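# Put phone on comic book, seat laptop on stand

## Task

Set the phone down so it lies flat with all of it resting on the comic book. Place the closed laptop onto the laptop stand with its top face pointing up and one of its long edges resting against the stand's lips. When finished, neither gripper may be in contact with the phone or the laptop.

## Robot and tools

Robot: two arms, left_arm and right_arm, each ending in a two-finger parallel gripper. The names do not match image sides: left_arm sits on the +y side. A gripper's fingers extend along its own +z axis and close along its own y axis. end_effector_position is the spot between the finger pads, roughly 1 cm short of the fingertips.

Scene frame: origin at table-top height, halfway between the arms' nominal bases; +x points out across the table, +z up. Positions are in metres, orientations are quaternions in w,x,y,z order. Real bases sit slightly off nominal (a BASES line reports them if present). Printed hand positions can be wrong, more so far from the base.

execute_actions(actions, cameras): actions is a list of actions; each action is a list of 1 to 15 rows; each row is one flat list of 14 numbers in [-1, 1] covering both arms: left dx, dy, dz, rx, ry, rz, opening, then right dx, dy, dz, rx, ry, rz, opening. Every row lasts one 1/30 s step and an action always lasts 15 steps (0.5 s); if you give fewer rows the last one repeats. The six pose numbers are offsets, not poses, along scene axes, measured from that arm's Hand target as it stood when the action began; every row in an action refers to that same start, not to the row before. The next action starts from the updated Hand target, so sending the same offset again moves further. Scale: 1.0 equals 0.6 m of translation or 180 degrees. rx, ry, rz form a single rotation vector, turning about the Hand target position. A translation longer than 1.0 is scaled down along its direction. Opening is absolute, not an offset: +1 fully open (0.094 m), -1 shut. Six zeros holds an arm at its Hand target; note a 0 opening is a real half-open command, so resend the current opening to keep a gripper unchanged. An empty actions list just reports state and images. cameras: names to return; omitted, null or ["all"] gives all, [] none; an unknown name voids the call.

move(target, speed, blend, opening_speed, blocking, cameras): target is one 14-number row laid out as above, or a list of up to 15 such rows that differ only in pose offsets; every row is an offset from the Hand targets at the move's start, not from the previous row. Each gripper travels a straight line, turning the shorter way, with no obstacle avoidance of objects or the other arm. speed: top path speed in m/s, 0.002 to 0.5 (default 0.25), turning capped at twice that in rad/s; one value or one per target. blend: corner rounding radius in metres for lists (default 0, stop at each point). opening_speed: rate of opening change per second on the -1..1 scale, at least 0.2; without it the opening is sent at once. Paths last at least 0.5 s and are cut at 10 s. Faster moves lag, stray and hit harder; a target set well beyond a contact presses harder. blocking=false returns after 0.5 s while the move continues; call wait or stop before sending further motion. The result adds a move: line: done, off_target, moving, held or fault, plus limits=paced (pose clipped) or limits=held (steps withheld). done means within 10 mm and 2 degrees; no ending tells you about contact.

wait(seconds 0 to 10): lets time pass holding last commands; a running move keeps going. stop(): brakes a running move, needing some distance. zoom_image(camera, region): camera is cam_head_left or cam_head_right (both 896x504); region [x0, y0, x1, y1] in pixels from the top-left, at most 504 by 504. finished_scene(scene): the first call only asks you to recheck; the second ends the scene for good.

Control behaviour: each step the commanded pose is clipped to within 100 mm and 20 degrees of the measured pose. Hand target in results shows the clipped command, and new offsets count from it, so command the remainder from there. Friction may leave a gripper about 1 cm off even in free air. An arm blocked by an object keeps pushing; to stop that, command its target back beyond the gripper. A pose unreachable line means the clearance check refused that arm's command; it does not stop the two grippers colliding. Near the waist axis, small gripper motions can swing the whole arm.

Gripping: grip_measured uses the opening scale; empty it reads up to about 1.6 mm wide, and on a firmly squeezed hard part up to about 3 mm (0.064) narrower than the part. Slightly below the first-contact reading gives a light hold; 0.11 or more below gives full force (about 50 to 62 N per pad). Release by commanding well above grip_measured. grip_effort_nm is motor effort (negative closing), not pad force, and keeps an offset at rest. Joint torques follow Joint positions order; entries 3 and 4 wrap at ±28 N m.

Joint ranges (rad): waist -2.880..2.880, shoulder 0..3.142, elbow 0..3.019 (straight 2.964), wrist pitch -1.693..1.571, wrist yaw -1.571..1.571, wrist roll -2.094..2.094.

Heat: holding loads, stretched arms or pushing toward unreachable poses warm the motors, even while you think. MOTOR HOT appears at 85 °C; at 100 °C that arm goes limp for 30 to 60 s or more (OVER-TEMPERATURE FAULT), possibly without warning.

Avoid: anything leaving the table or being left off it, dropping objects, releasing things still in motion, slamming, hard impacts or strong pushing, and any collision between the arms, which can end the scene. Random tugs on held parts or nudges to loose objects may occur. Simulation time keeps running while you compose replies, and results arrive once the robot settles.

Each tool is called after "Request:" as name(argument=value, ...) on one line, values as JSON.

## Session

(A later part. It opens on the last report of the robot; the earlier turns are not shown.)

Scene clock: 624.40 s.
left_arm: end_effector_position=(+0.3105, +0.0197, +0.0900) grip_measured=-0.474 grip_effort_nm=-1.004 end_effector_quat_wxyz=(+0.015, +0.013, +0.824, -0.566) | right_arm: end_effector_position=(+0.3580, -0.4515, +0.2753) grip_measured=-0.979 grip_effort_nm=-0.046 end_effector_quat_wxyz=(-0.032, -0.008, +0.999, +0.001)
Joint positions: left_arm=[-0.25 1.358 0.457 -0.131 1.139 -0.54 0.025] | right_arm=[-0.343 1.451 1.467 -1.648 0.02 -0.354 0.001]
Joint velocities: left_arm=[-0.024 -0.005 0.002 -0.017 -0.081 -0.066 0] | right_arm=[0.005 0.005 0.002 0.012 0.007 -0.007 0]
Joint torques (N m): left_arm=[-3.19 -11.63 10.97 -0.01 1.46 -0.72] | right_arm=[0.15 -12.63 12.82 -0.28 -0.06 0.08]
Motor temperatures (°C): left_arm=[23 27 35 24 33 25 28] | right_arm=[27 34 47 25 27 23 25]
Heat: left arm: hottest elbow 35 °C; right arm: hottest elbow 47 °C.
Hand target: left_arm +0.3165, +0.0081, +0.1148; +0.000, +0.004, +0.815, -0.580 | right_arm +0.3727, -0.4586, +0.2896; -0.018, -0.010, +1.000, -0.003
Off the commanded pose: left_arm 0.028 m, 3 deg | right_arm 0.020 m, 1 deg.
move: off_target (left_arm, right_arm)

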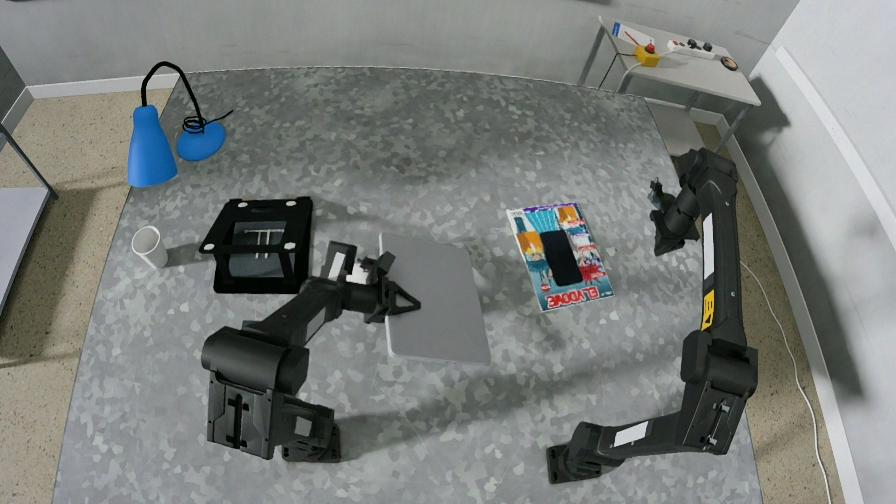

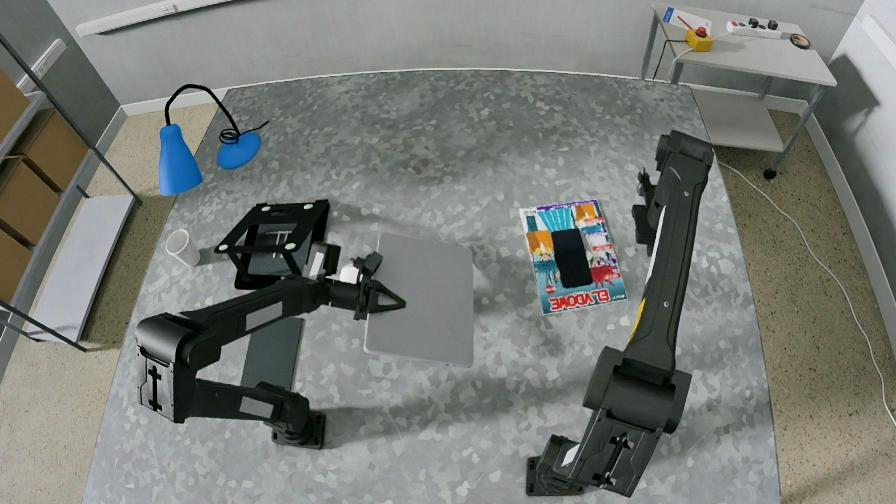

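Request:
move(target=[0,0,0.12,0,0,0,-0.95,0,0,0,0,0,0,-0.98], speed=0.08)

Scene clock: 636.43 s.
left_arm: end_effector_position=(+0.2828, +0.0250, +0.1253) grip_measured=-0.474 grip_effort_nm=-1.013 end_effector_quat_wxyz=(-0.042, -0.039, +0.832, -0.552) | right_arm: end_effector_position=(+0.3579, -0.4515, +0.2753) grip_measured=-0.979 grip_effort_nm=-0.051 end_effector_quat_wxyz=(-0.032, -0.009, +0.999, +0.001)
Joint positions: left_arm=[-0.255 1.177 0.473 -0.429 1.13 -0.598 0.025] | right_arm=[-0.343 1.451 1.467 -1.648 0.02 -0.355 0.001]
Joint velocities: left_arm=[0.024 -0.015 0.002 0.007 -0.037 -0.022 0] | right_arm=[-0.005 -0.005 -0.007 0.007 -0.007 0.007 0.001]
Joint torques (N m): left_arm=[-2.67 -10.58 18.63 0.66 1.91 -0.12] | right_arm=[0.21 -12.57 12.72 -0.31 -0.06 0.09]
Motor temperatures (°C): left_arm=[23 27 36 24 33 25 28] | right_arm=[27 34 46 25 26 23 25]
Heat: left arm: hottest elbow 36 °C; right arm: hottest elbow 46 °C.
Hand target: left_arm +0.3167, +0.0085, +0.1862; -0.001, +0.004, +0.815, -0.580 | right_arm +0.3727, -0.4586, +0.2896; -0.018, -0.010, +1.000, -0.003
Off the commanded pose: left_arm 0.072 m, 8 deg | right_arm 0.022 m, 2 deg.
move: off_target (left_arm, right_arm)

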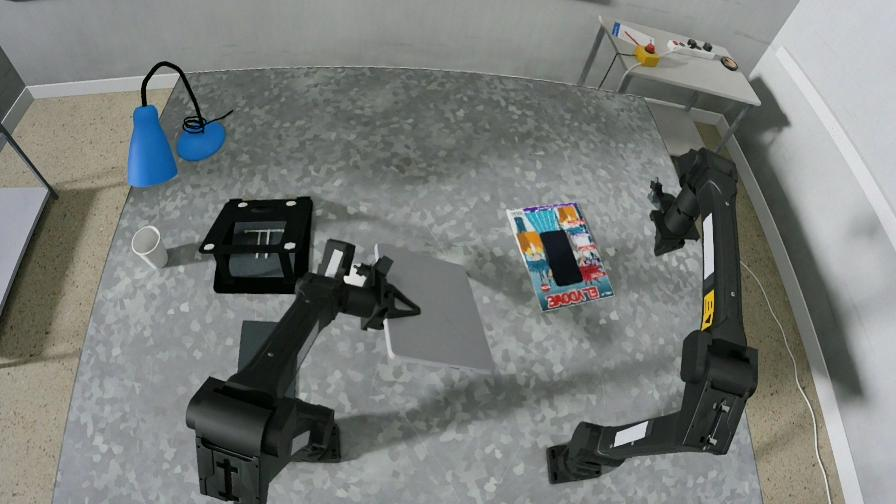

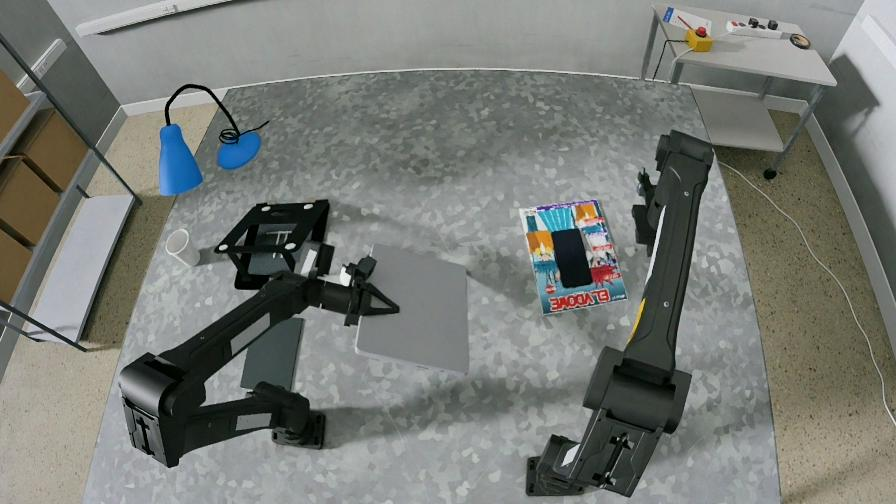

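Request:
move(target=[0.04,-0.02,0.16,0,0,0,-0.95,0,0,0,0,0,0,-0.98], speed=0.08)

Scene clock: 640.03 s.
left_arm: end_effector_position=(+0.2747, +0.0271, +0.1497) grip_measured=-0.474 grip_effort_nm=-1.009 end_effector_quat_wxyz=(-0.078, -0.073, +0.837, -0.537) | right_arm: end_effector_position=(+0.3579, -0.4515, +0.2753) grip_measured=-0.979 grip_effort_nm=-0.051 end_effector_quat_wxyz=(-0.032, -0.009, +0.999, +0.001)
Joint positions: left_arm=[-0.258 1.105 0.524 -0.628 1.114 -0.63 0.025] | right_arm=[-0.343 1.451 1.467 -1.648 0.02 -0.355 0.001]
Joint velocities: left_arm=[0.005 -0.005 0.012 0.002 -0.037 0.037 0] | right_arm=[-0.005 -0.015 0.007 0.017 0.022 -0.007 -0.001]
Joint torques (N m): left_arm=[-1.85 -12.51 22.93 1.26 2.5 0.22] | right_arm=[0.21 -12.45 12.71 -0.28 -0.07 0.09]
Motor temperatures (°C): left_arm=[23 27 37 24 34 25 28] | right_arm=[27 34 45 25 26 23 25]
Heat: left arm: hottest elbow 37 °C; right arm: hottest elbow 45 °C.
Hand target: left_arm +0.3188, +0.0069, +0.2374; +0.000, +0.004, +0.815, -0.580 | right_arm +0.3727, -0.4586, +0.2896; -0.018, -0.010, +1.000, -0.003
Off the commanded pose: left_arm 0.151 m, 14 deg; position clipped | right_arm 0.022 m, 2 deg.
move: off_target (left_arm, right_arm); limits=paced

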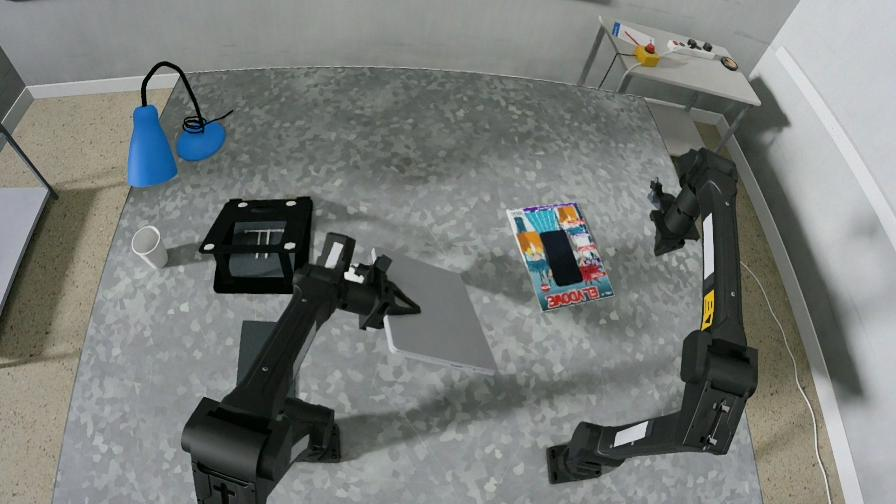

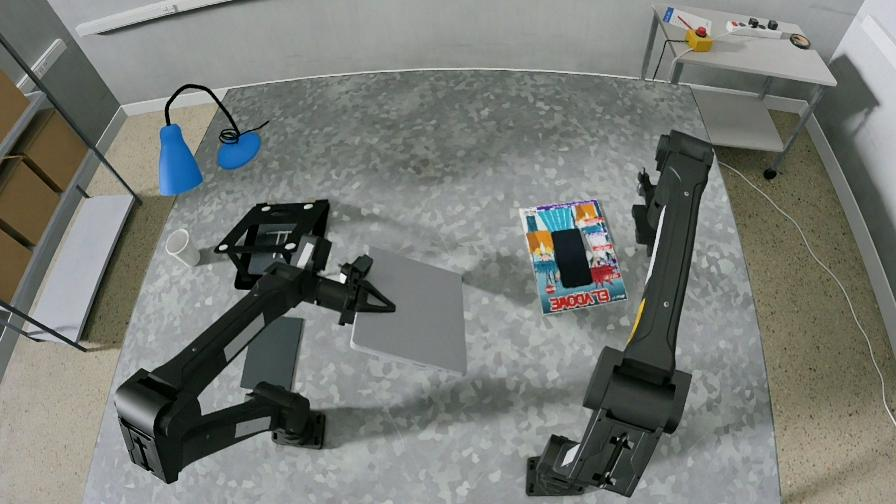

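Request:
move(target=[0.03,0,0.1,0,0,0,-0.95,0,0,0,0,0,0,-0.98], speed=0.03, cameras=["cam_head_right"])

Scene clock: 650.00 s.
left_arm: end_effector_position=(+0.2640, +0.0297, +0.1547) grip_measured=-0.473 grip_effort_nm=-1.009 end_effector_quat_wxyz=(-0.088, -0.076, +0.839, -0.531) | right_arm: end_effector_position=(+0.3579, -0.4515, +0.2753) grip_measured=-0.979 grip_effort_nm=-0.051 end_effector_quat_wxyz=(-0.032, -0.009, +0.999, +0.001)
Joint positions: left_arm=[-0.258 1.07 0.524 -0.701 1.112 -0.612 0.025] | right_arm=[-0.343 1.451 1.467 -1.648 0.02 -0.355 0.001]
Joint velocities: left_arm=[-0.005 0.005 0.002 -0.017 -0.007 -0.022 -0.001] | right_arm=[-0.024 0.005 -0.007 0.002 0.051 0.022 0]
Joint torques (N m): left_arm=[-0.85 -11.99 22.56 1.29 2.84 0.43] | right_arm=[0.15 -12.45 12.71 -0.28 -0.06 0.08]
Motor temperatures (°C): left_arm=[23 27 43 24 37 24 28] | right_arm=[27 35 45 25 26 23 25]
Heat: left arm: hottest elbow 43 °C; right arm: hottest elbow 45 °C.
Hand target: left_arm +0.3091, +0.0156, +0.2431; +0.000, +0.005, +0.815, -0.580 | right_arm +0.3727, -0.4586, +0.2896; -0.018, -0.010, +1.000, -0.003
Off the commanded pose: left_arm 0.162 m, 15 deg; position clipped | right_arm 0.022 m, 2 deg.
move: off_target (left_arm, right_arm); limits=paced
Images, in order (width x height): cam_head_right 896x504.

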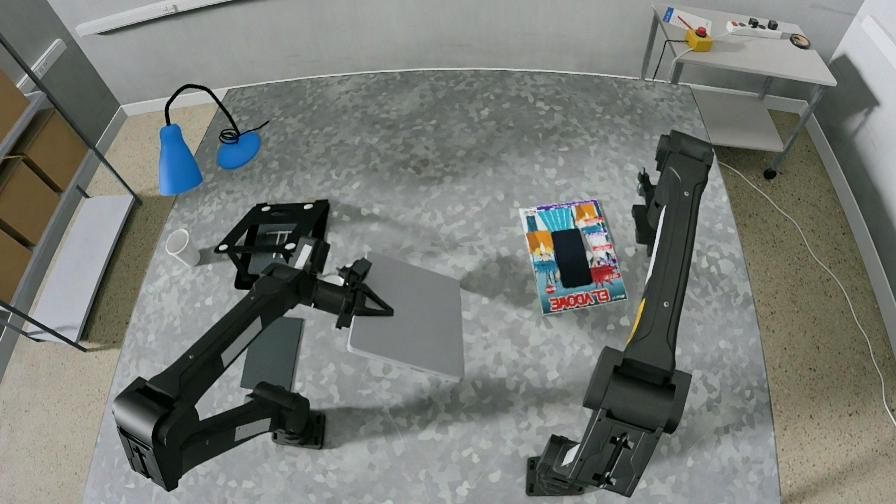

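Request:
zoom_image(camera="cam_head_right", region=[300, 220, 500, 420])

Scaled by 2.520.

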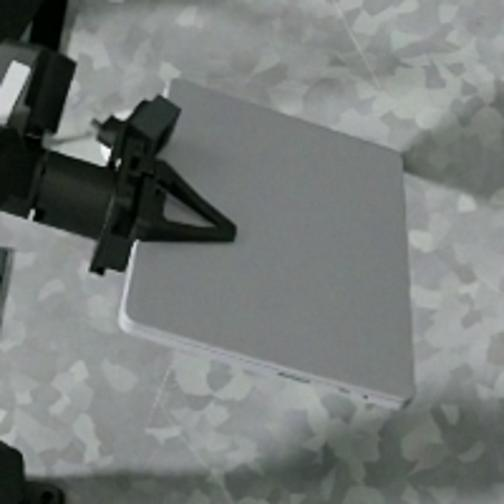

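Request:
move(target=[0,0,0.14,0,0,0,-0.95,0,0,0,0,0,0,-0.98], speed=0.1)

Scene clock: 666.03 s.
left_arm: end_effector_position=(+0.2430, +0.0347, +0.1764) grip_measured=-0.473 grip_effort_nm=-1.004 end_effector_quat_wxyz=(-0.090, -0.076, +0.840, -0.530) | right_arm: end_effector_position=(+0.3579, -0.4515, +0.2753) grip_measured=-0.979 grip_effort_nm=-0.056 end_effector_quat_wxyz=(-0.032, -0.009, +0.999, +0.001)
Joint positions: left_arm=[-0.258 0.955 0.524 -0.824 1.111 -0.607 0.025] | right_arm=[-0.343 1.451 1.467 -1.648 0.02 -0.355 0.001]
Joint velocities: left_arm=[-0.005 -0.005 -0.012 -0.027 -0.037 0.066 0.001] | right_arm=[-0.005 -0.024 0.002 0.002 0.022 0.037 0]
Joint torques (N m): left_arm=[-0.79 -9.93 23.46 1.1 2.89 0.45] | right_arm=[0.21 -12.45 12.72 -0.28 -0.06 0.09]
Motor temperatures (°C): left_arm=[23 27 48 24 42 24 28] | right_arm=[27 35 46 25 26 23 25]
Heat: left arm: hottest elbow 48 °C; right arm: hottest elbow 46 °C.
Hand target: left_arm +0.2835, +0.0233, +0.2673; +0.000, +0.005, +0.815, -0.580 | right_arm +0.3727, -0.4586, +0.2896; -0.018, -0.010, +1.000, -0.003
Off the commanded pose: left_arm 0.166 m, 15 deg; position clipped | right_arm 0.022 m, 2 deg.
move: off_target (left_arm, right_arm); limits=paced

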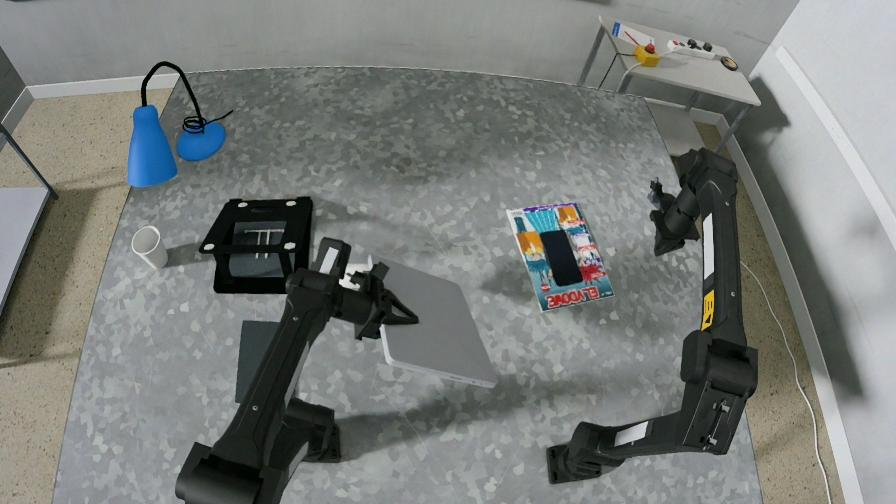

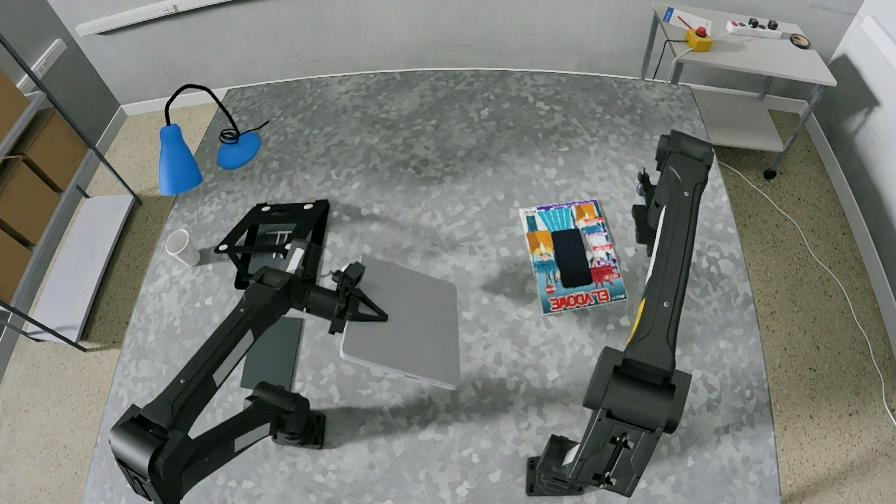

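Request:
move(target=[[0.111,0.22,0.03,0,0,0.139,-0.95,0,0,0,0,0,0,-0.98],[0.1175,0.467,0.05,0,0,0.278,-0.95,0,0,0,0,0,0,-0.98]], speed=0.15, blend=0.05)

Scene clock: 683.50 s.
left_arm: end_effector_position=(+0.3066, +0.2668, +0.1858) grip_measured=-0.472 grip_effort_nm=-1.009 end_effector_quat_wxyz=(+0.146, -0.417, +0.730, -0.522) | right_arm: end_effector_position=(+0.3579, -0.4515, +0.2753) grip_measured=-0.979 grip_effort_nm=-0.051 end_effector_quat_wxyz=(-0.032, -0.009, +0.999, +0.001)
Joint positions: left_arm=[0.664 0.901 0.524 -0.978 1.134 -0.483 0.025] | right_arm=[-0.343 1.451 1.467 -1.648 0.02 -0.355 0.001]
Joint velocities: left_arm=[0.015 -0.015 0.007 -0.002 0.037 -0.066 -0.001] | right_arm=[-0.024 -0.005 -0.012 -0.007 -0.051 0.066 0]
Joint torques (N m): left_arm=[-0.73 -6.95 25.33 0.87 3.05 0.43] | right_arm=[0.15 -12.51 12.72 -0.28 -0.07 0.09]
Motor temperatures (°C): left_arm=[23 27 51 24 45 24 29] | right_arm=[27 35 46 25 26 23 25]
Heat: left arm: hottest elbow 51 °C; right arm: hottest elbow 46 °C.
Hand target: left_arm +0.3457, +0.2964, +0.2733; +0.242, -0.342, +0.739, -0.527 | right_arm +0.3727, -0.4586, +0.2896; -0.018, -0.010, +1.000, -0.003
Off the commanded pose: left_arm 0.127 m, 14 deg; position clipped | right_arm 0.022 m, 2 deg.
move: off_target (left_arm, right_arm); limits=paced

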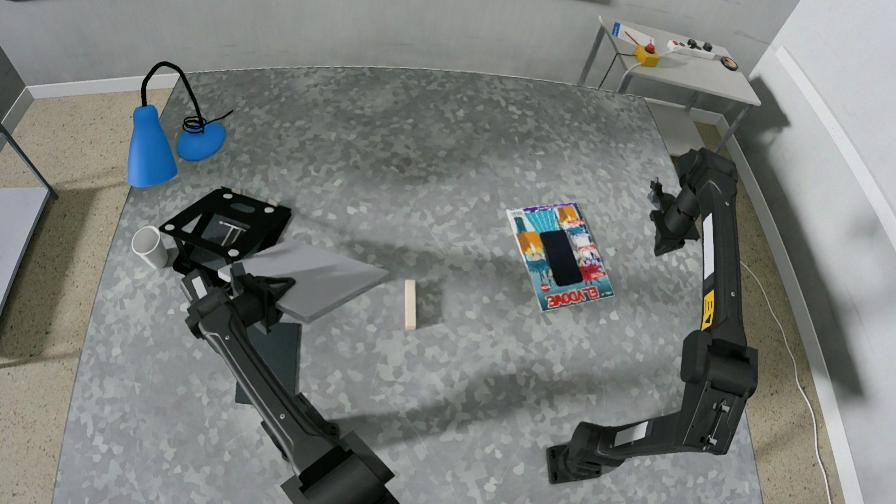

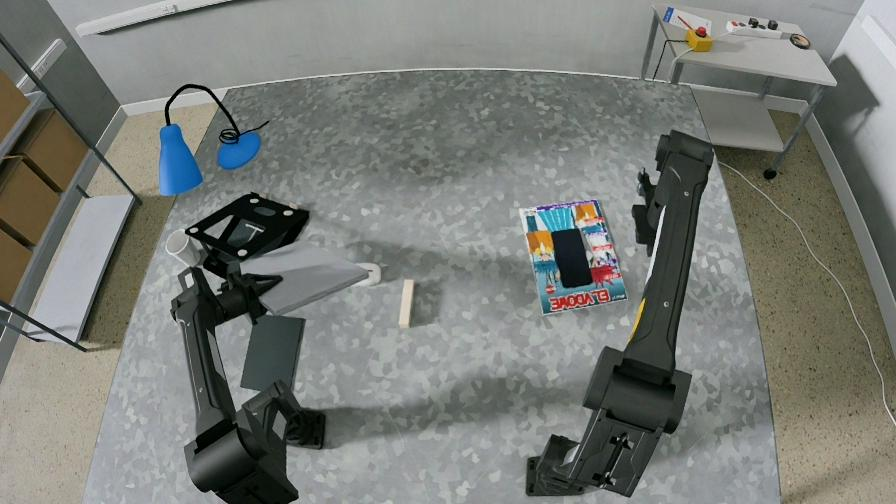

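Request:
move(target=[0.12,-0.3,0.1,0,0,-0.111,-0.95,0,0,0,0,0,0,-0.98], speed=0.12)

Scene clock: 695.93 s.
left_arm: end_effector_position=(+0.3421, +0.1297, +0.1906) grip_measured=-0.473 grip_effort_nm=-1.013 end_effector_quat_wxyz=(+0.057, -0.301, +0.794, -0.525) | right_arm: end_effector_position=(+0.3579, -0.4515, +0.2753) grip_measured=-0.979 grip_effort_nm=-0.051 end_effector_quat_wxyz=(-0.032, -0.009, +0.999, +0.001)
Joint positions: left_arm=[0.075 0.914 0.524 -0.555 0.992 -0.967 0.025] | right_arm=[-0.343 1.451 1.467 -1.648 0.02 -0.355 0.001]
Joint velocities: left_arm=[-0.005 0.005 -0.012 -0.007 0.051 -0.022 0] | right_arm=[-0.005 -0.015 0.012 -0.007 -0.037 -0.022 -0.001]
Joint torques (N m): left_arm=[-2.61 -7.88 23.05 4.01 2.01 0.27] | right_arm=[0.21 -12.51 12.71 -0.29 -0.06 0.08]
Motor temperatures (°C): left_arm=[23 27 53 24 47 24 29] | right_arm=[27 35 46 25 25 23 25]
Heat: left arm: hottest elbow 53 °C; right arm: hottest elbow 46 °C.
Hand target: left_arm +0.3879, +0.1213, +0.2793; +0.149, -0.209, +0.787, -0.561 | right_arm +0.3727, -0.4586, +0.2896; -0.018, -0.010, +1.000, -0.003
Off the commanded pose: left_arm 0.162 m, 15 deg; position clipped | right_arm 0.022 m, 2 deg.
move: off_target (left_arm, right_arm); limits=paced

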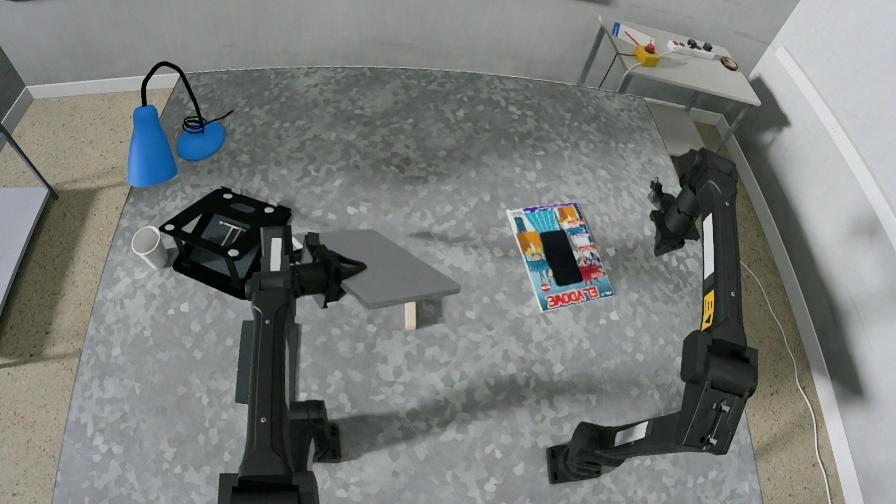

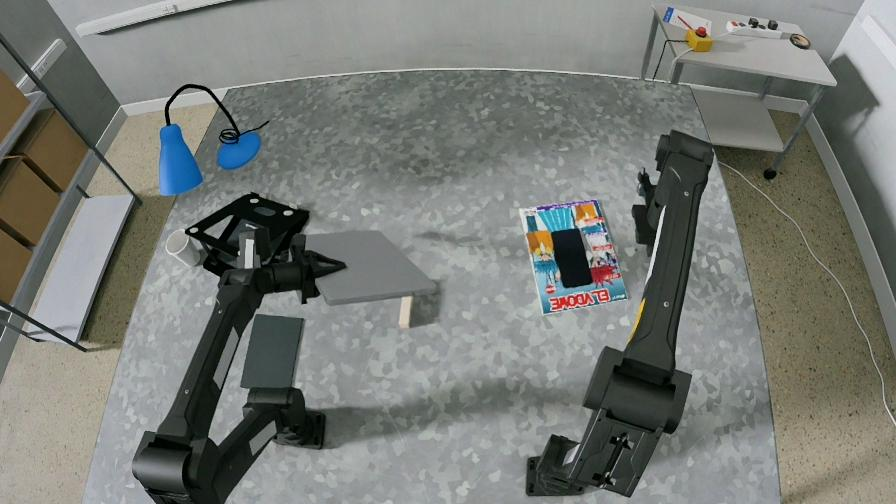

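Request:
move(target=[-0.02,-0.19,-0.08,0,0,-0.167,-0.95,0,0,0,0,0,0,-0.98], speed=0.12)

Scene clock: 749.70 s.
left_arm: end_effector_position=(+0.3248, +0.0296, +0.1511) grip_measured=-0.473 grip_effort_nm=-1.009 end_effector_quat_wxyz=(-0.075, -0.078, +0.837, -0.537) | right_arm: end_effector_position=(+0.3579, -0.4515, +0.2753) grip_measured=-0.979 grip_effort_nm=-0.051 end_effector_quat_wxyz=(-0.032, -0.009, +0.999, +0.001)
Joint positions: left_arm=[-0.214 1.258 0.647 -0.662 1.125 -0.56 0.025] | right_arm=[-0.343 1.451 1.467 -1.648 0.02 -0.355 0.001]
Joint velocities: left_arm=[-0.024 0.005 -0.017 -0.012 0.022 -0.007 0] | right_arm=[0.005 -0.005 0.012 -0.002 -0.066 -0.007 0]
Joint torques (N m): left_arm=[-2.84 -12.22 22.78 1.01 2.74 0.38] | right_arm=[0.21 -12.51 12.72 -0.29 -0.07 0.1]
Motor temperatures (°C): left_arm=[23 27 52 24 45 24 29] | right_arm=[26 35 48 25 25 23 25]
Heat: left arm: hottest elbow 52 °C; right arm: hottest elbow 48 °C.
Hand target: left_arm +0.3743, +0.0070, +0.2305; -0.002, +0.003, +0.816, -0.578 | right_arm +0.3727, -0.4586, +0.2896; -0.018, -0.010, +1.000, -0.003
Off the commanded pose: left_arm 0.098 m, 14 deg | right_arm 0.022 m, 2 deg.
move: off_target (left_arm, right_arm); limits=paced

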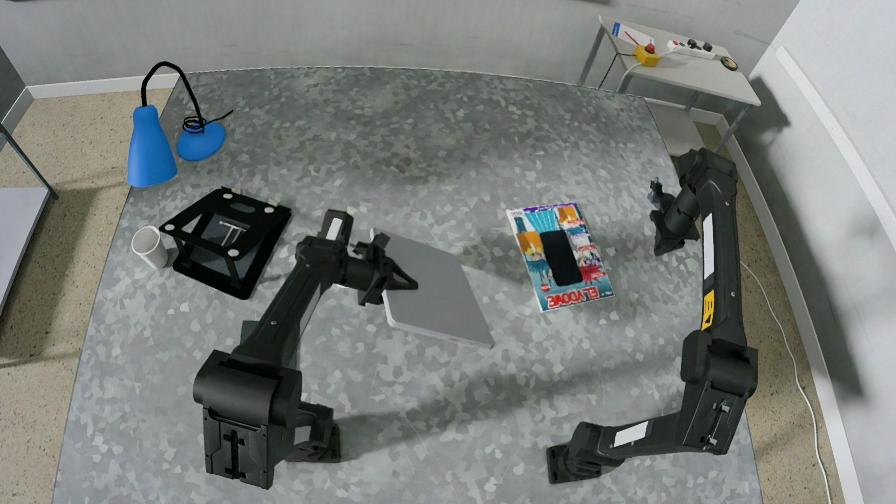

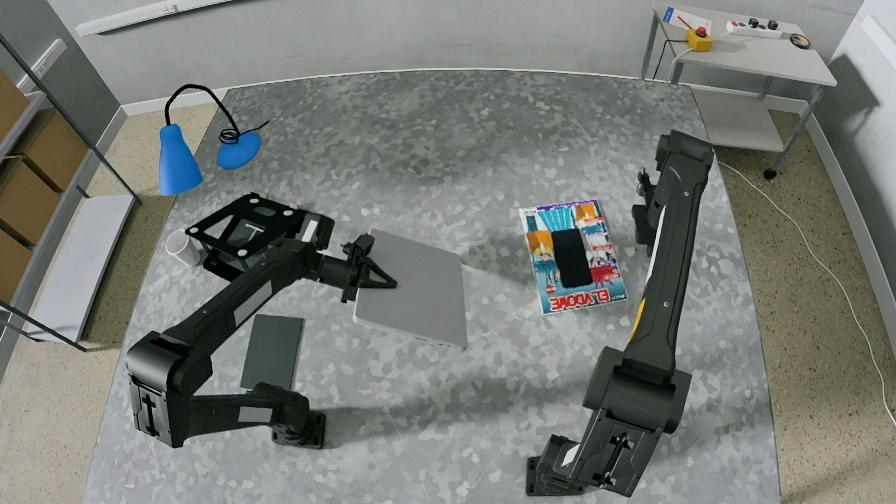

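Request:
move(target=[0.12,-0.03,0.03,0,0,0,-0.95,0,0,0,0,0,0,-0.98], speed=0.1)

Scene clock: 755.53 s.
left_arm: end_effector_position=(+0.3821, +0.0162, +0.1515) grip_measured=-0.473 grip_effort_nm=-1.009 end_effector_quat_wxyz=(-0.080, -0.072, +0.836, -0.538) | right_arm: end_effector_position=(+0.3579, -0.4515, +0.2753) grip_measured=-0.979 grip_effort_nm=-0.046 end_effector_quat_wxyz=(-0.032, -0.009, +0.999, +0.001)
Joint positions: left_arm=[-0.219 1.427 0.806 -0.671 1.133 -0.539 0.025] | right_arm=[-0.343 1.451 1.467 -1.648 0.02 -0.355 0.001]
Joint velocities: left_arm=[-0.005 -0.005 0.007 -0.002 -0.007 -0.051 0.001] | right_arm=[0.005 -0.005 0.002 0.002 0.022 -0.007 0]
Joint torques (N m): left_arm=[-2.84 -15.68 22.49 1.65 2.47 0.16] | right_arm=[0.21 -12.45 12.72 -0.28 -0.06 0.09]
Motor temperatures (°C): left_arm=[23 27 55 24 46 24 29] | right_arm=[26 35 48 25 25 23 25]
Heat: left arm: hottest elbow 55 °C; right arm: hottest elbow 48 °C.
Hand target: left_arm +0.4352, -0.0068, +0.2325; -0.002, +0.004, +0.816, -0.578 | right_arm +0.3727, -0.4586, +0.2896; -0.018, -0.010, +1.000, -0.003
Off the commanded pose: left_arm 0.119 m, 13 deg; position clipped | right_arm 0.022 m, 2 deg.
move: off_target (left_arm, right_arm); limits=paced

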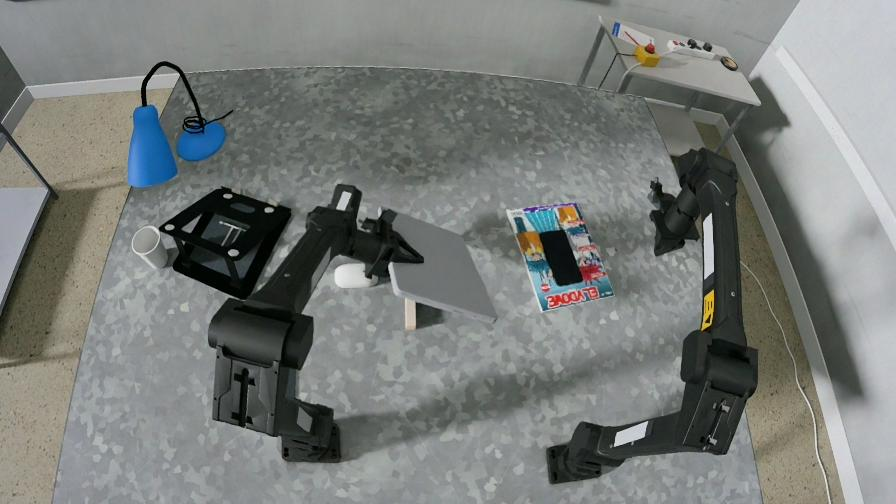

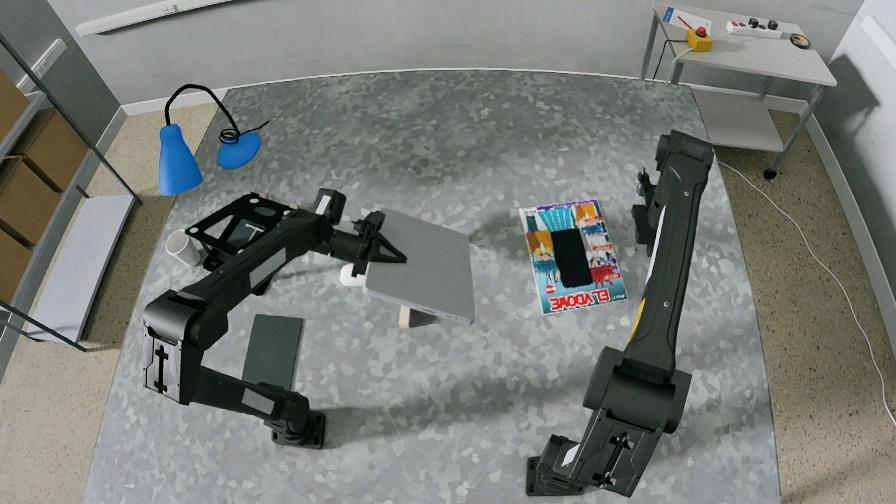

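Request:
move(target=[0.05,0.02,0.15,0,0,0,-0.95,0,0,0,0,0,0,-0.98], speed=0.1, cameras=["cam_head_left"])

Scene clock: 760.07 s.
left_arm: end_effector_position=(+0.3738, +0.0197, +0.1498) grip_measured=-0.473 grip_effort_nm=-1.009 end_effector_quat_wxyz=(-0.085, -0.059, +0.838, -0.536) | right_arm: end_effector_position=(+0.3579, -0.4515, +0.2753) grip_measured=-0.979 grip_effort_nm=-0.051 end_effector_quat_wxyz=(-0.032, -0.009, +0.999, +0.001)
Joint positions: left_arm=[-0.213 1.427 0.806 -0.738 1.137 -0.461 0.025] | right_arm=[-0.343 1.451 1.467 -1.648 0.02 -0.355 0.001]
Joint velocities: left_arm=[-0.005 0.005 0.002 0.002 -0.051 0.007 0] | right_arm=[-0.005 0.005 -0.002 0.002 -0.022 -0.007 0]
Joint torques (N m): left_arm=[-0.44 -18.08 20.82 0.51 2.78 0.25] | right_arm=[0.09 -12.45 12.71 -0.29 -0.06 0.08]
Motor temperatures (°C): left_arm=[23 27 54 24 47 24 29] | right_arm=[26 35 48 25 25 23 25]
Heat: left arm: hottest elbow 54 °C; right arm: hottest elbow 48 °C.
Hand target: left_arm +0.4208, +0.0122, +0.2380; -0.002, +0.004, +0.816, -0.578 | right_arm +0.3727, -0.4586, +0.2896; -0.018, -0.010, +1.000, -0.003
Off the commanded pose: left_arm 0.196 m, 13 deg; position clipped | right_arm 0.022 m, 2 deg.
move: off_target (left_arm, right_arm); limits=paced
Images, in order (width x height): cam_head_left 896x504.

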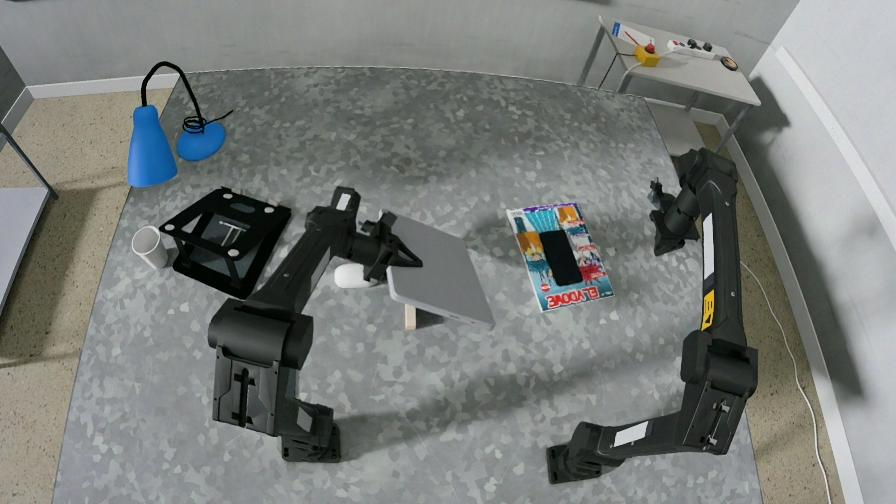

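Request:
move(target=[-0.1,0.04,0.05,0,0,0,-0.95,0,0,0,0,0,0,-0.98], speed=0.1, cameras=["cam_head_left"])

Scene clock: 764.47 s.
left_arm: end_effector_position=(+0.3454, +0.0374, +0.2012) grip_measured=-0.473 grip_effort_nm=-1.009 end_effector_quat_wxyz=(-0.072, -0.055, +0.838, -0.539) | right_arm: end_effector_position=(+0.3579, -0.4515, +0.2753) grip_measured=-0.979 grip_effort_nm=-0.056 end_effector_quat_wxyz=(-0.032, -0.009, +0.999, +0.001)
Joint positions: left_arm=[-0.177 1.26 0.806 -0.94 1.142 -0.392 0.025] | right_arm=[-0.343 1.451 1.467 -1.648 0.02 -0.355 0.001]
Joint velocities: left_arm=[0.005 0.005 0.002 0.007 -0.022 0.007 0] | right_arm=[-0.015 0.005 -0.012 -0.007 -0.051 -0.022 0]
Joint torques (N m): left_arm=[0.21 -16.38 15.98 0.96 3.03 0.51] | right_arm=[0.21 -12.45 12.71 -0.28 -0.07 0.1]
Motor temperatures (°C): left_arm=[23 27 54 24 48 24 29] | right_arm=[26 35 48 25 25 23 25]
Heat: left arm: hottest elbow 54 °C; right arm: hottest elbow 48 °C.
Hand target: left_arm +0.3609, +0.0368, +0.2674; -0.003, +0.004, +0.816, -0.578 | right_arm +0.3727, -0.4586, +0.2896; -0.018, -0.010, +1.000, -0.003
Off the commanded pose: left_arm 0.069 m, 12 deg | right_arm 0.022 m, 2 deg.
move: off_target (left_arm, right_arm)
Images, in order (width x height): cam_head_left 896x504.

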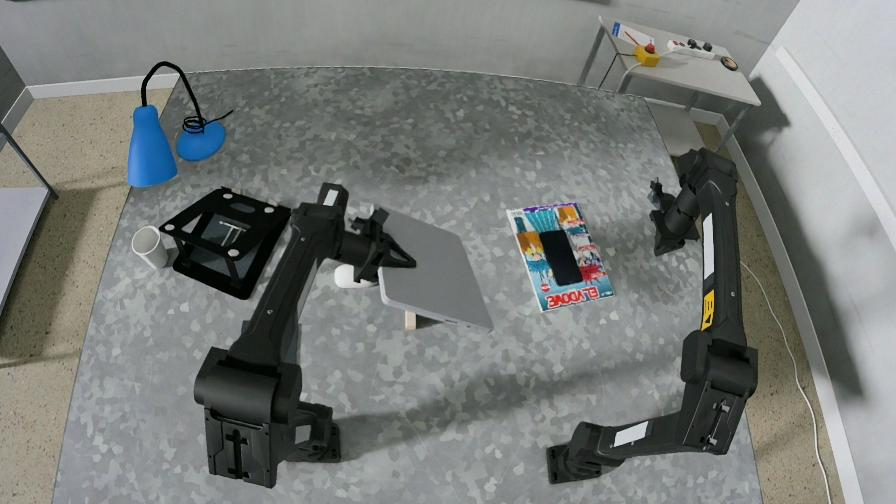

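Request:
move(target=[[0.14,-0.06,0.0,0,0,0,-0.95,0,0,0,0,0,0,-0.98],[0.04,-0.01,0.14,0,0,0,-0.95,0,0,0,0,0,0,-0.98]], speed=0.1, cameras=["cam_head_left"])

Scene clock: 770.43 s.
left_arm: end_effector_position=(+0.3301, +0.0396, +0.2076) grip_measured=-0.472 grip_effort_nm=-1.009 end_effector_quat_wxyz=(-0.098, -0.071, +0.838, -0.532) | right_arm: end_effector_position=(+0.3579, -0.4515, +0.2753) grip_measured=-0.979 grip_effort_nm=-0.051 end_effector_quat_wxyz=(-0.032, -0.009, +0.999, +0.001)
Joint positions: left_arm=[-0.177 1.232 0.806 -1.032 1.14 -0.391 0.025] | right_arm=[-0.343 1.451 1.467 -1.648 0.02 -0.355 0.001]
Joint velocities: left_arm=[0.005 -0.005 0.012 -0.032 0.007 0.037 0] | right_arm=[0.005 -0.015 0.002 -0.012 -0.007 0.037 0]
Joint torques (N m): left_arm=[-0.15 -16.21 22.24 0.44 3.09 0.44] | right_arm=[0.15 -12.4 12.74 -0.27 -0.07 0.08]
Motor temperatures (°C): left_arm=[23 27 54 24 50 24 29] | right_arm=[26 35 48 25 25 23 25]
Heat: left arm: hottest elbow 54 °C; right arm: hottest elbow 48 °C.
Hand target: left_arm +0.3661, +0.0341, +0.3009; -0.003, +0.004, +0.816, -0.578 | right_arm +0.3727, -0.4586, +0.2896; -0.018, -0.010, +1.000, -0.003
Off the commanded pose: left_arm 0.154 m, 15 deg; position clipped | right_arm 0.022 m, 2 deg.
move: off_target (left_arm, right_arm); limits=paced
Images, in order (width x height): cam_head_left 896x504.

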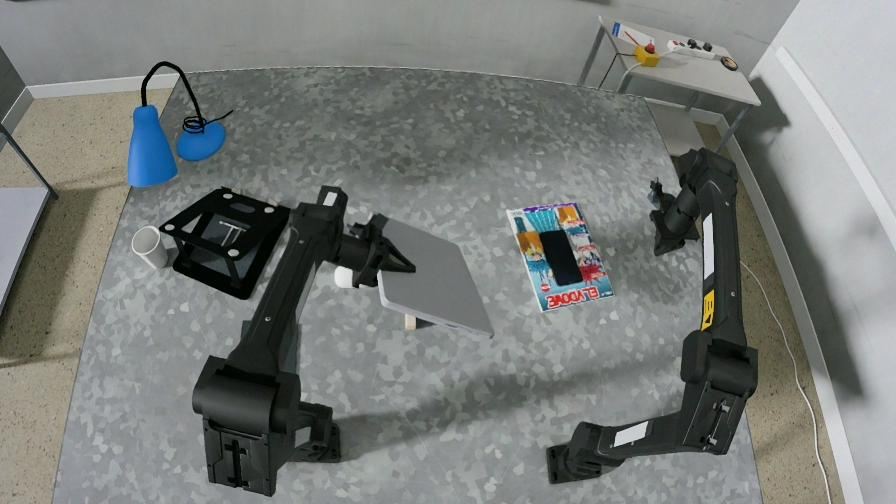

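Request:
move(target=[0.1,-0.08,-0.1,0,0,0,-0.95,0,0,0,0,0,0,-0.98], speed=0.15, cameras=["cam_head_left"])

Scene clock: 775.30 s.
left_arm: end_effector_position=(+0.3784, +0.0091, +0.1578) grip_measured=-0.472 grip_effort_nm=-1.004 end_effector_quat_wxyz=(-0.087, -0.082, +0.838, -0.532) | right_arm: end_effector_position=(+0.3579, -0.4515, +0.2753) grip_measured=-0.979 grip_effort_nm=-0.051 end_effector_quat_wxyz=(-0.032, -0.009, +0.999, +0.001)
Joint positions: left_arm=[-0.242 1.404 0.806 -0.663 1.115 -0.603 0.025] | right_arm=[-0.343 1.451 1.467 -1.648 0.02 -0.355 0.001]
Joint velocities: left_arm=[0.005 -0.024 0.002 -0.012 -0.007 -0.007 -0.001] | right_arm=[0.015 -0.005 -0.002 -0.002 -0.081 -0.037 0]
Joint torques (N m): left_arm=[-2.9 -16.67 21.33 2.54 2.61 0.3] | right_arm=[0.15 -12.45 12.74 -0.27 -0.06 0.09]
Motor temperatures (°C): left_arm=[23 27 54 24 52 24 29] | right_arm=[26 35 48 25 25 23 25]
Heat: left arm: hottest elbow 54 °C; right arm: hottest elbow 48 °C.
Hand target: left_arm +0.4259, -0.0146, +0.2420; -0.002, +0.003, +0.816, -0.578 | right_arm +0.3727, -0.4586, +0.2896; -0.018, -0.010, +1.000, -0.003
Off the commanded pose: left_arm 0.099 m, 15 deg | right_arm 0.022 m, 2 deg.
move: off_target (left_arm, right_arm); limits=paced
Images, in order (width x height): cam_head_left 896x504.

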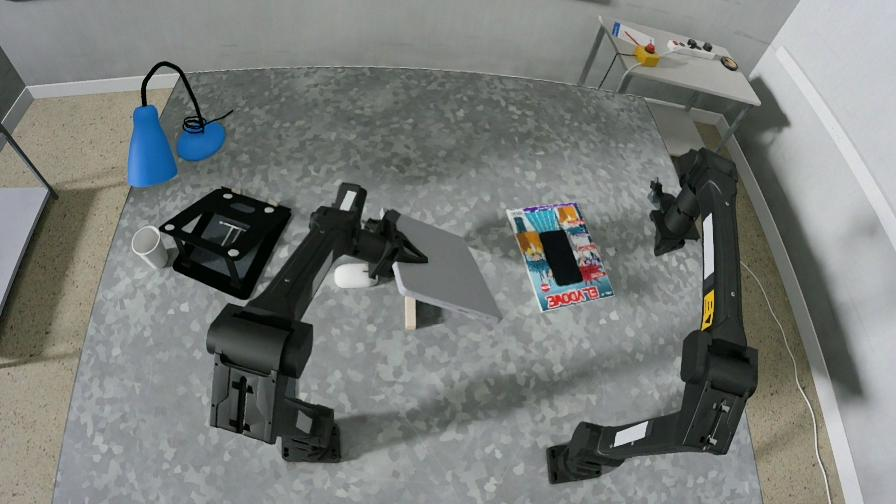

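Request:
move(target=[0.12,-0.06,0.05,0,0,0,-0.95,0,0,0,0,0,0,-0.98], speed=0.15, cameras=["cam_head_left"])

Scene clock: 782.10 s.
left_arm: end_effector_position=(+0.4191, -0.0126, +0.1497) grip_measured=-0.473 grip_effort_nm=-1.009 end_effector_quat_wxyz=(-0.076, -0.066, +0.836, -0.539) | right_arm: end_effector_position=(+0.3579, -0.4515, +0.2753) grip_measured=-0.979 grip_effort_nm=-0.051 end_effector_quat_wxyz=(-0.032, -0.009, +0.999, +0.001)
Joint positions: left_arm=[-0.271 1.521 0.895 -0.561 1.116 -0.641 0.025] | right_arm=[-0.343 1.451 1.467 -1.648 0.02 -0.355 0.001]
Joint velocities: left_arm=[-0.005 -0.005 0.002 -0.002 -0.022 -0.007 0.001] | right_arm=[-0.024 -0.005 -0.002 -0.032 -0.066 -0.037 -0.002]
Joint torques (N m): left_arm=[-2.78 -16.73 21.94 2.03 2.03 0] | right_arm=[0.21 -12.45 12.71 -0.28 -0.07 0.09]
Motor temperatures (°C): left_arm=[23 27 54 24 51 24 29] | right_arm=[26 35 48 25 25 23 25]
Heat: left arm: hottest elbow 54 °C; right arm: hottest elbow 48 °C.
Hand target: left_arm +0.4708, -0.0379, +0.2308; -0.002, +0.003, +0.816, -0.579 | right_arm +0.3727, -0.4586, +0.2896; -0.018, -0.010, +1.000, -0.003
Off the commanded pose: left_arm 0.150 m, 13 deg; position clipped | right_arm 0.022 m, 2 deg.
move: off_target (left_arm, right_arm); limits=paced
Images, in order (width x height): cam_head_left 896x504.

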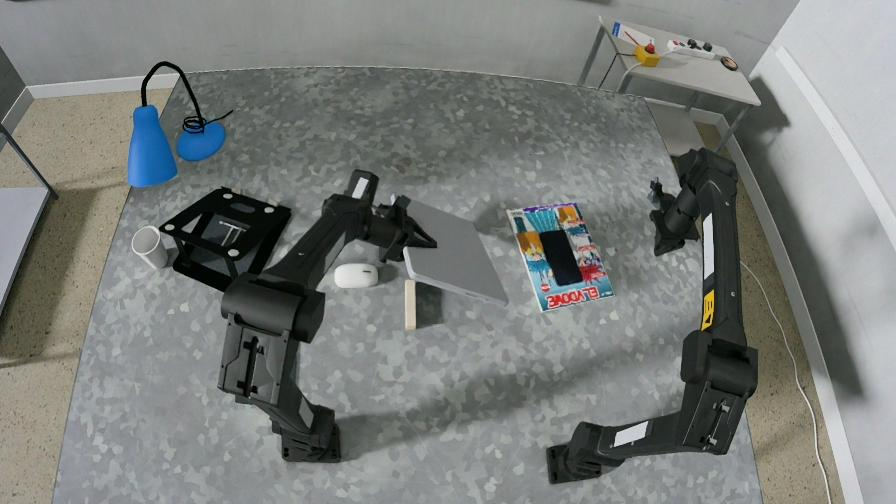

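Request:
move(target=[-0.1,0.06,0.1,0,0,0,-0.95,0,0,0,0,0,0,-0.98], speed=0.15, cameras=["cam_head_left"])

Scene clock: 786.80 s.
left_arm: end_effector_position=(+0.3851, +0.0025, +0.1965) grip_measured=-0.472 grip_effort_nm=-1.009 end_effector_quat_wxyz=(-0.090, -0.072, +0.840, -0.530) | right_arm: end_effector_position=(+0.3579, -0.4515, +0.2753) grip_measured=-0.979 grip_effort_nm=-0.051 end_effector_quat_wxyz=(-0.032, -0.009, +0.999, +0.001)
Joint positions: left_arm=[-0.256 1.372 0.895 -0.793 1.112 -0.587 0.025] | right_arm=[-0.343 1.451 1.467 -1.648 0.02 -0.355 0.001]
Joint velocities: left_arm=[-0.015 -0.005 0.002 -0.002 0.051 -0.051 -0.001] | right_arm=[0.005 -0.005 -0.007 -0.017 0.051 0.007 0]
Joint torques (N m): left_arm=[-0.56 -19.78 19.22 1.25 2.83 0.44] | right_arm=[0.15 -12.51 12.74 -0.29 -0.06 0.09]
Motor temperatures (°C): left_arm=[23 28 54 24 51 24 29] | right_arm=[26 35 48 25 25 23 25]
Heat: left arm: hottest elbow 54 °C; right arm: hottest elbow 48 °C.
Hand target: left_arm +0.4111, -0.0012, +0.2901; -0.002, +0.003, +0.816, -0.578 | right_arm +0.3727, -0.4586, +0.2896; -0.018, -0.010, +1.000, -0.003
Off the commanded pose: left_arm 0.098 m, 15 deg | right_arm 0.022 m, 2 deg.
move: off_target (left_arm, right_arm); limits=paced
Images, in order (width x height): cam_head_left 896x504.

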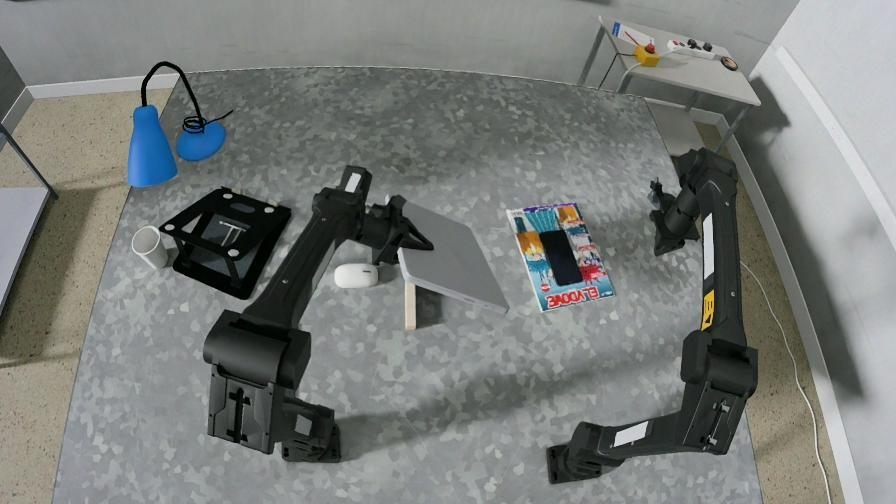

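Request:
zoom_image(camera="cam_head_left", region=[140, 170, 310, 310])

Request:
zoom_image(camera="cam_head_right", region=[160, 170, 330, 310])

Scaled by 2.965.

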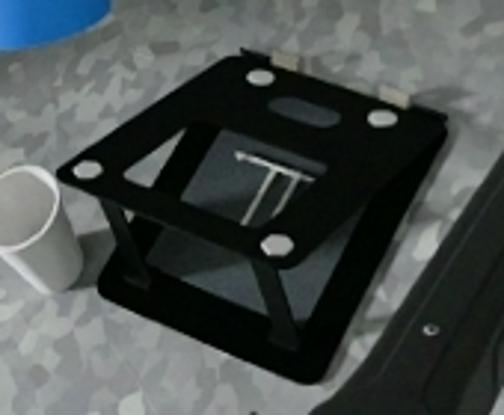

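This scene's latest camera images include none from cam_head_right. They are from: cam_head_left. cam_head_right's image comes with the result of a call that names it in "cameras".


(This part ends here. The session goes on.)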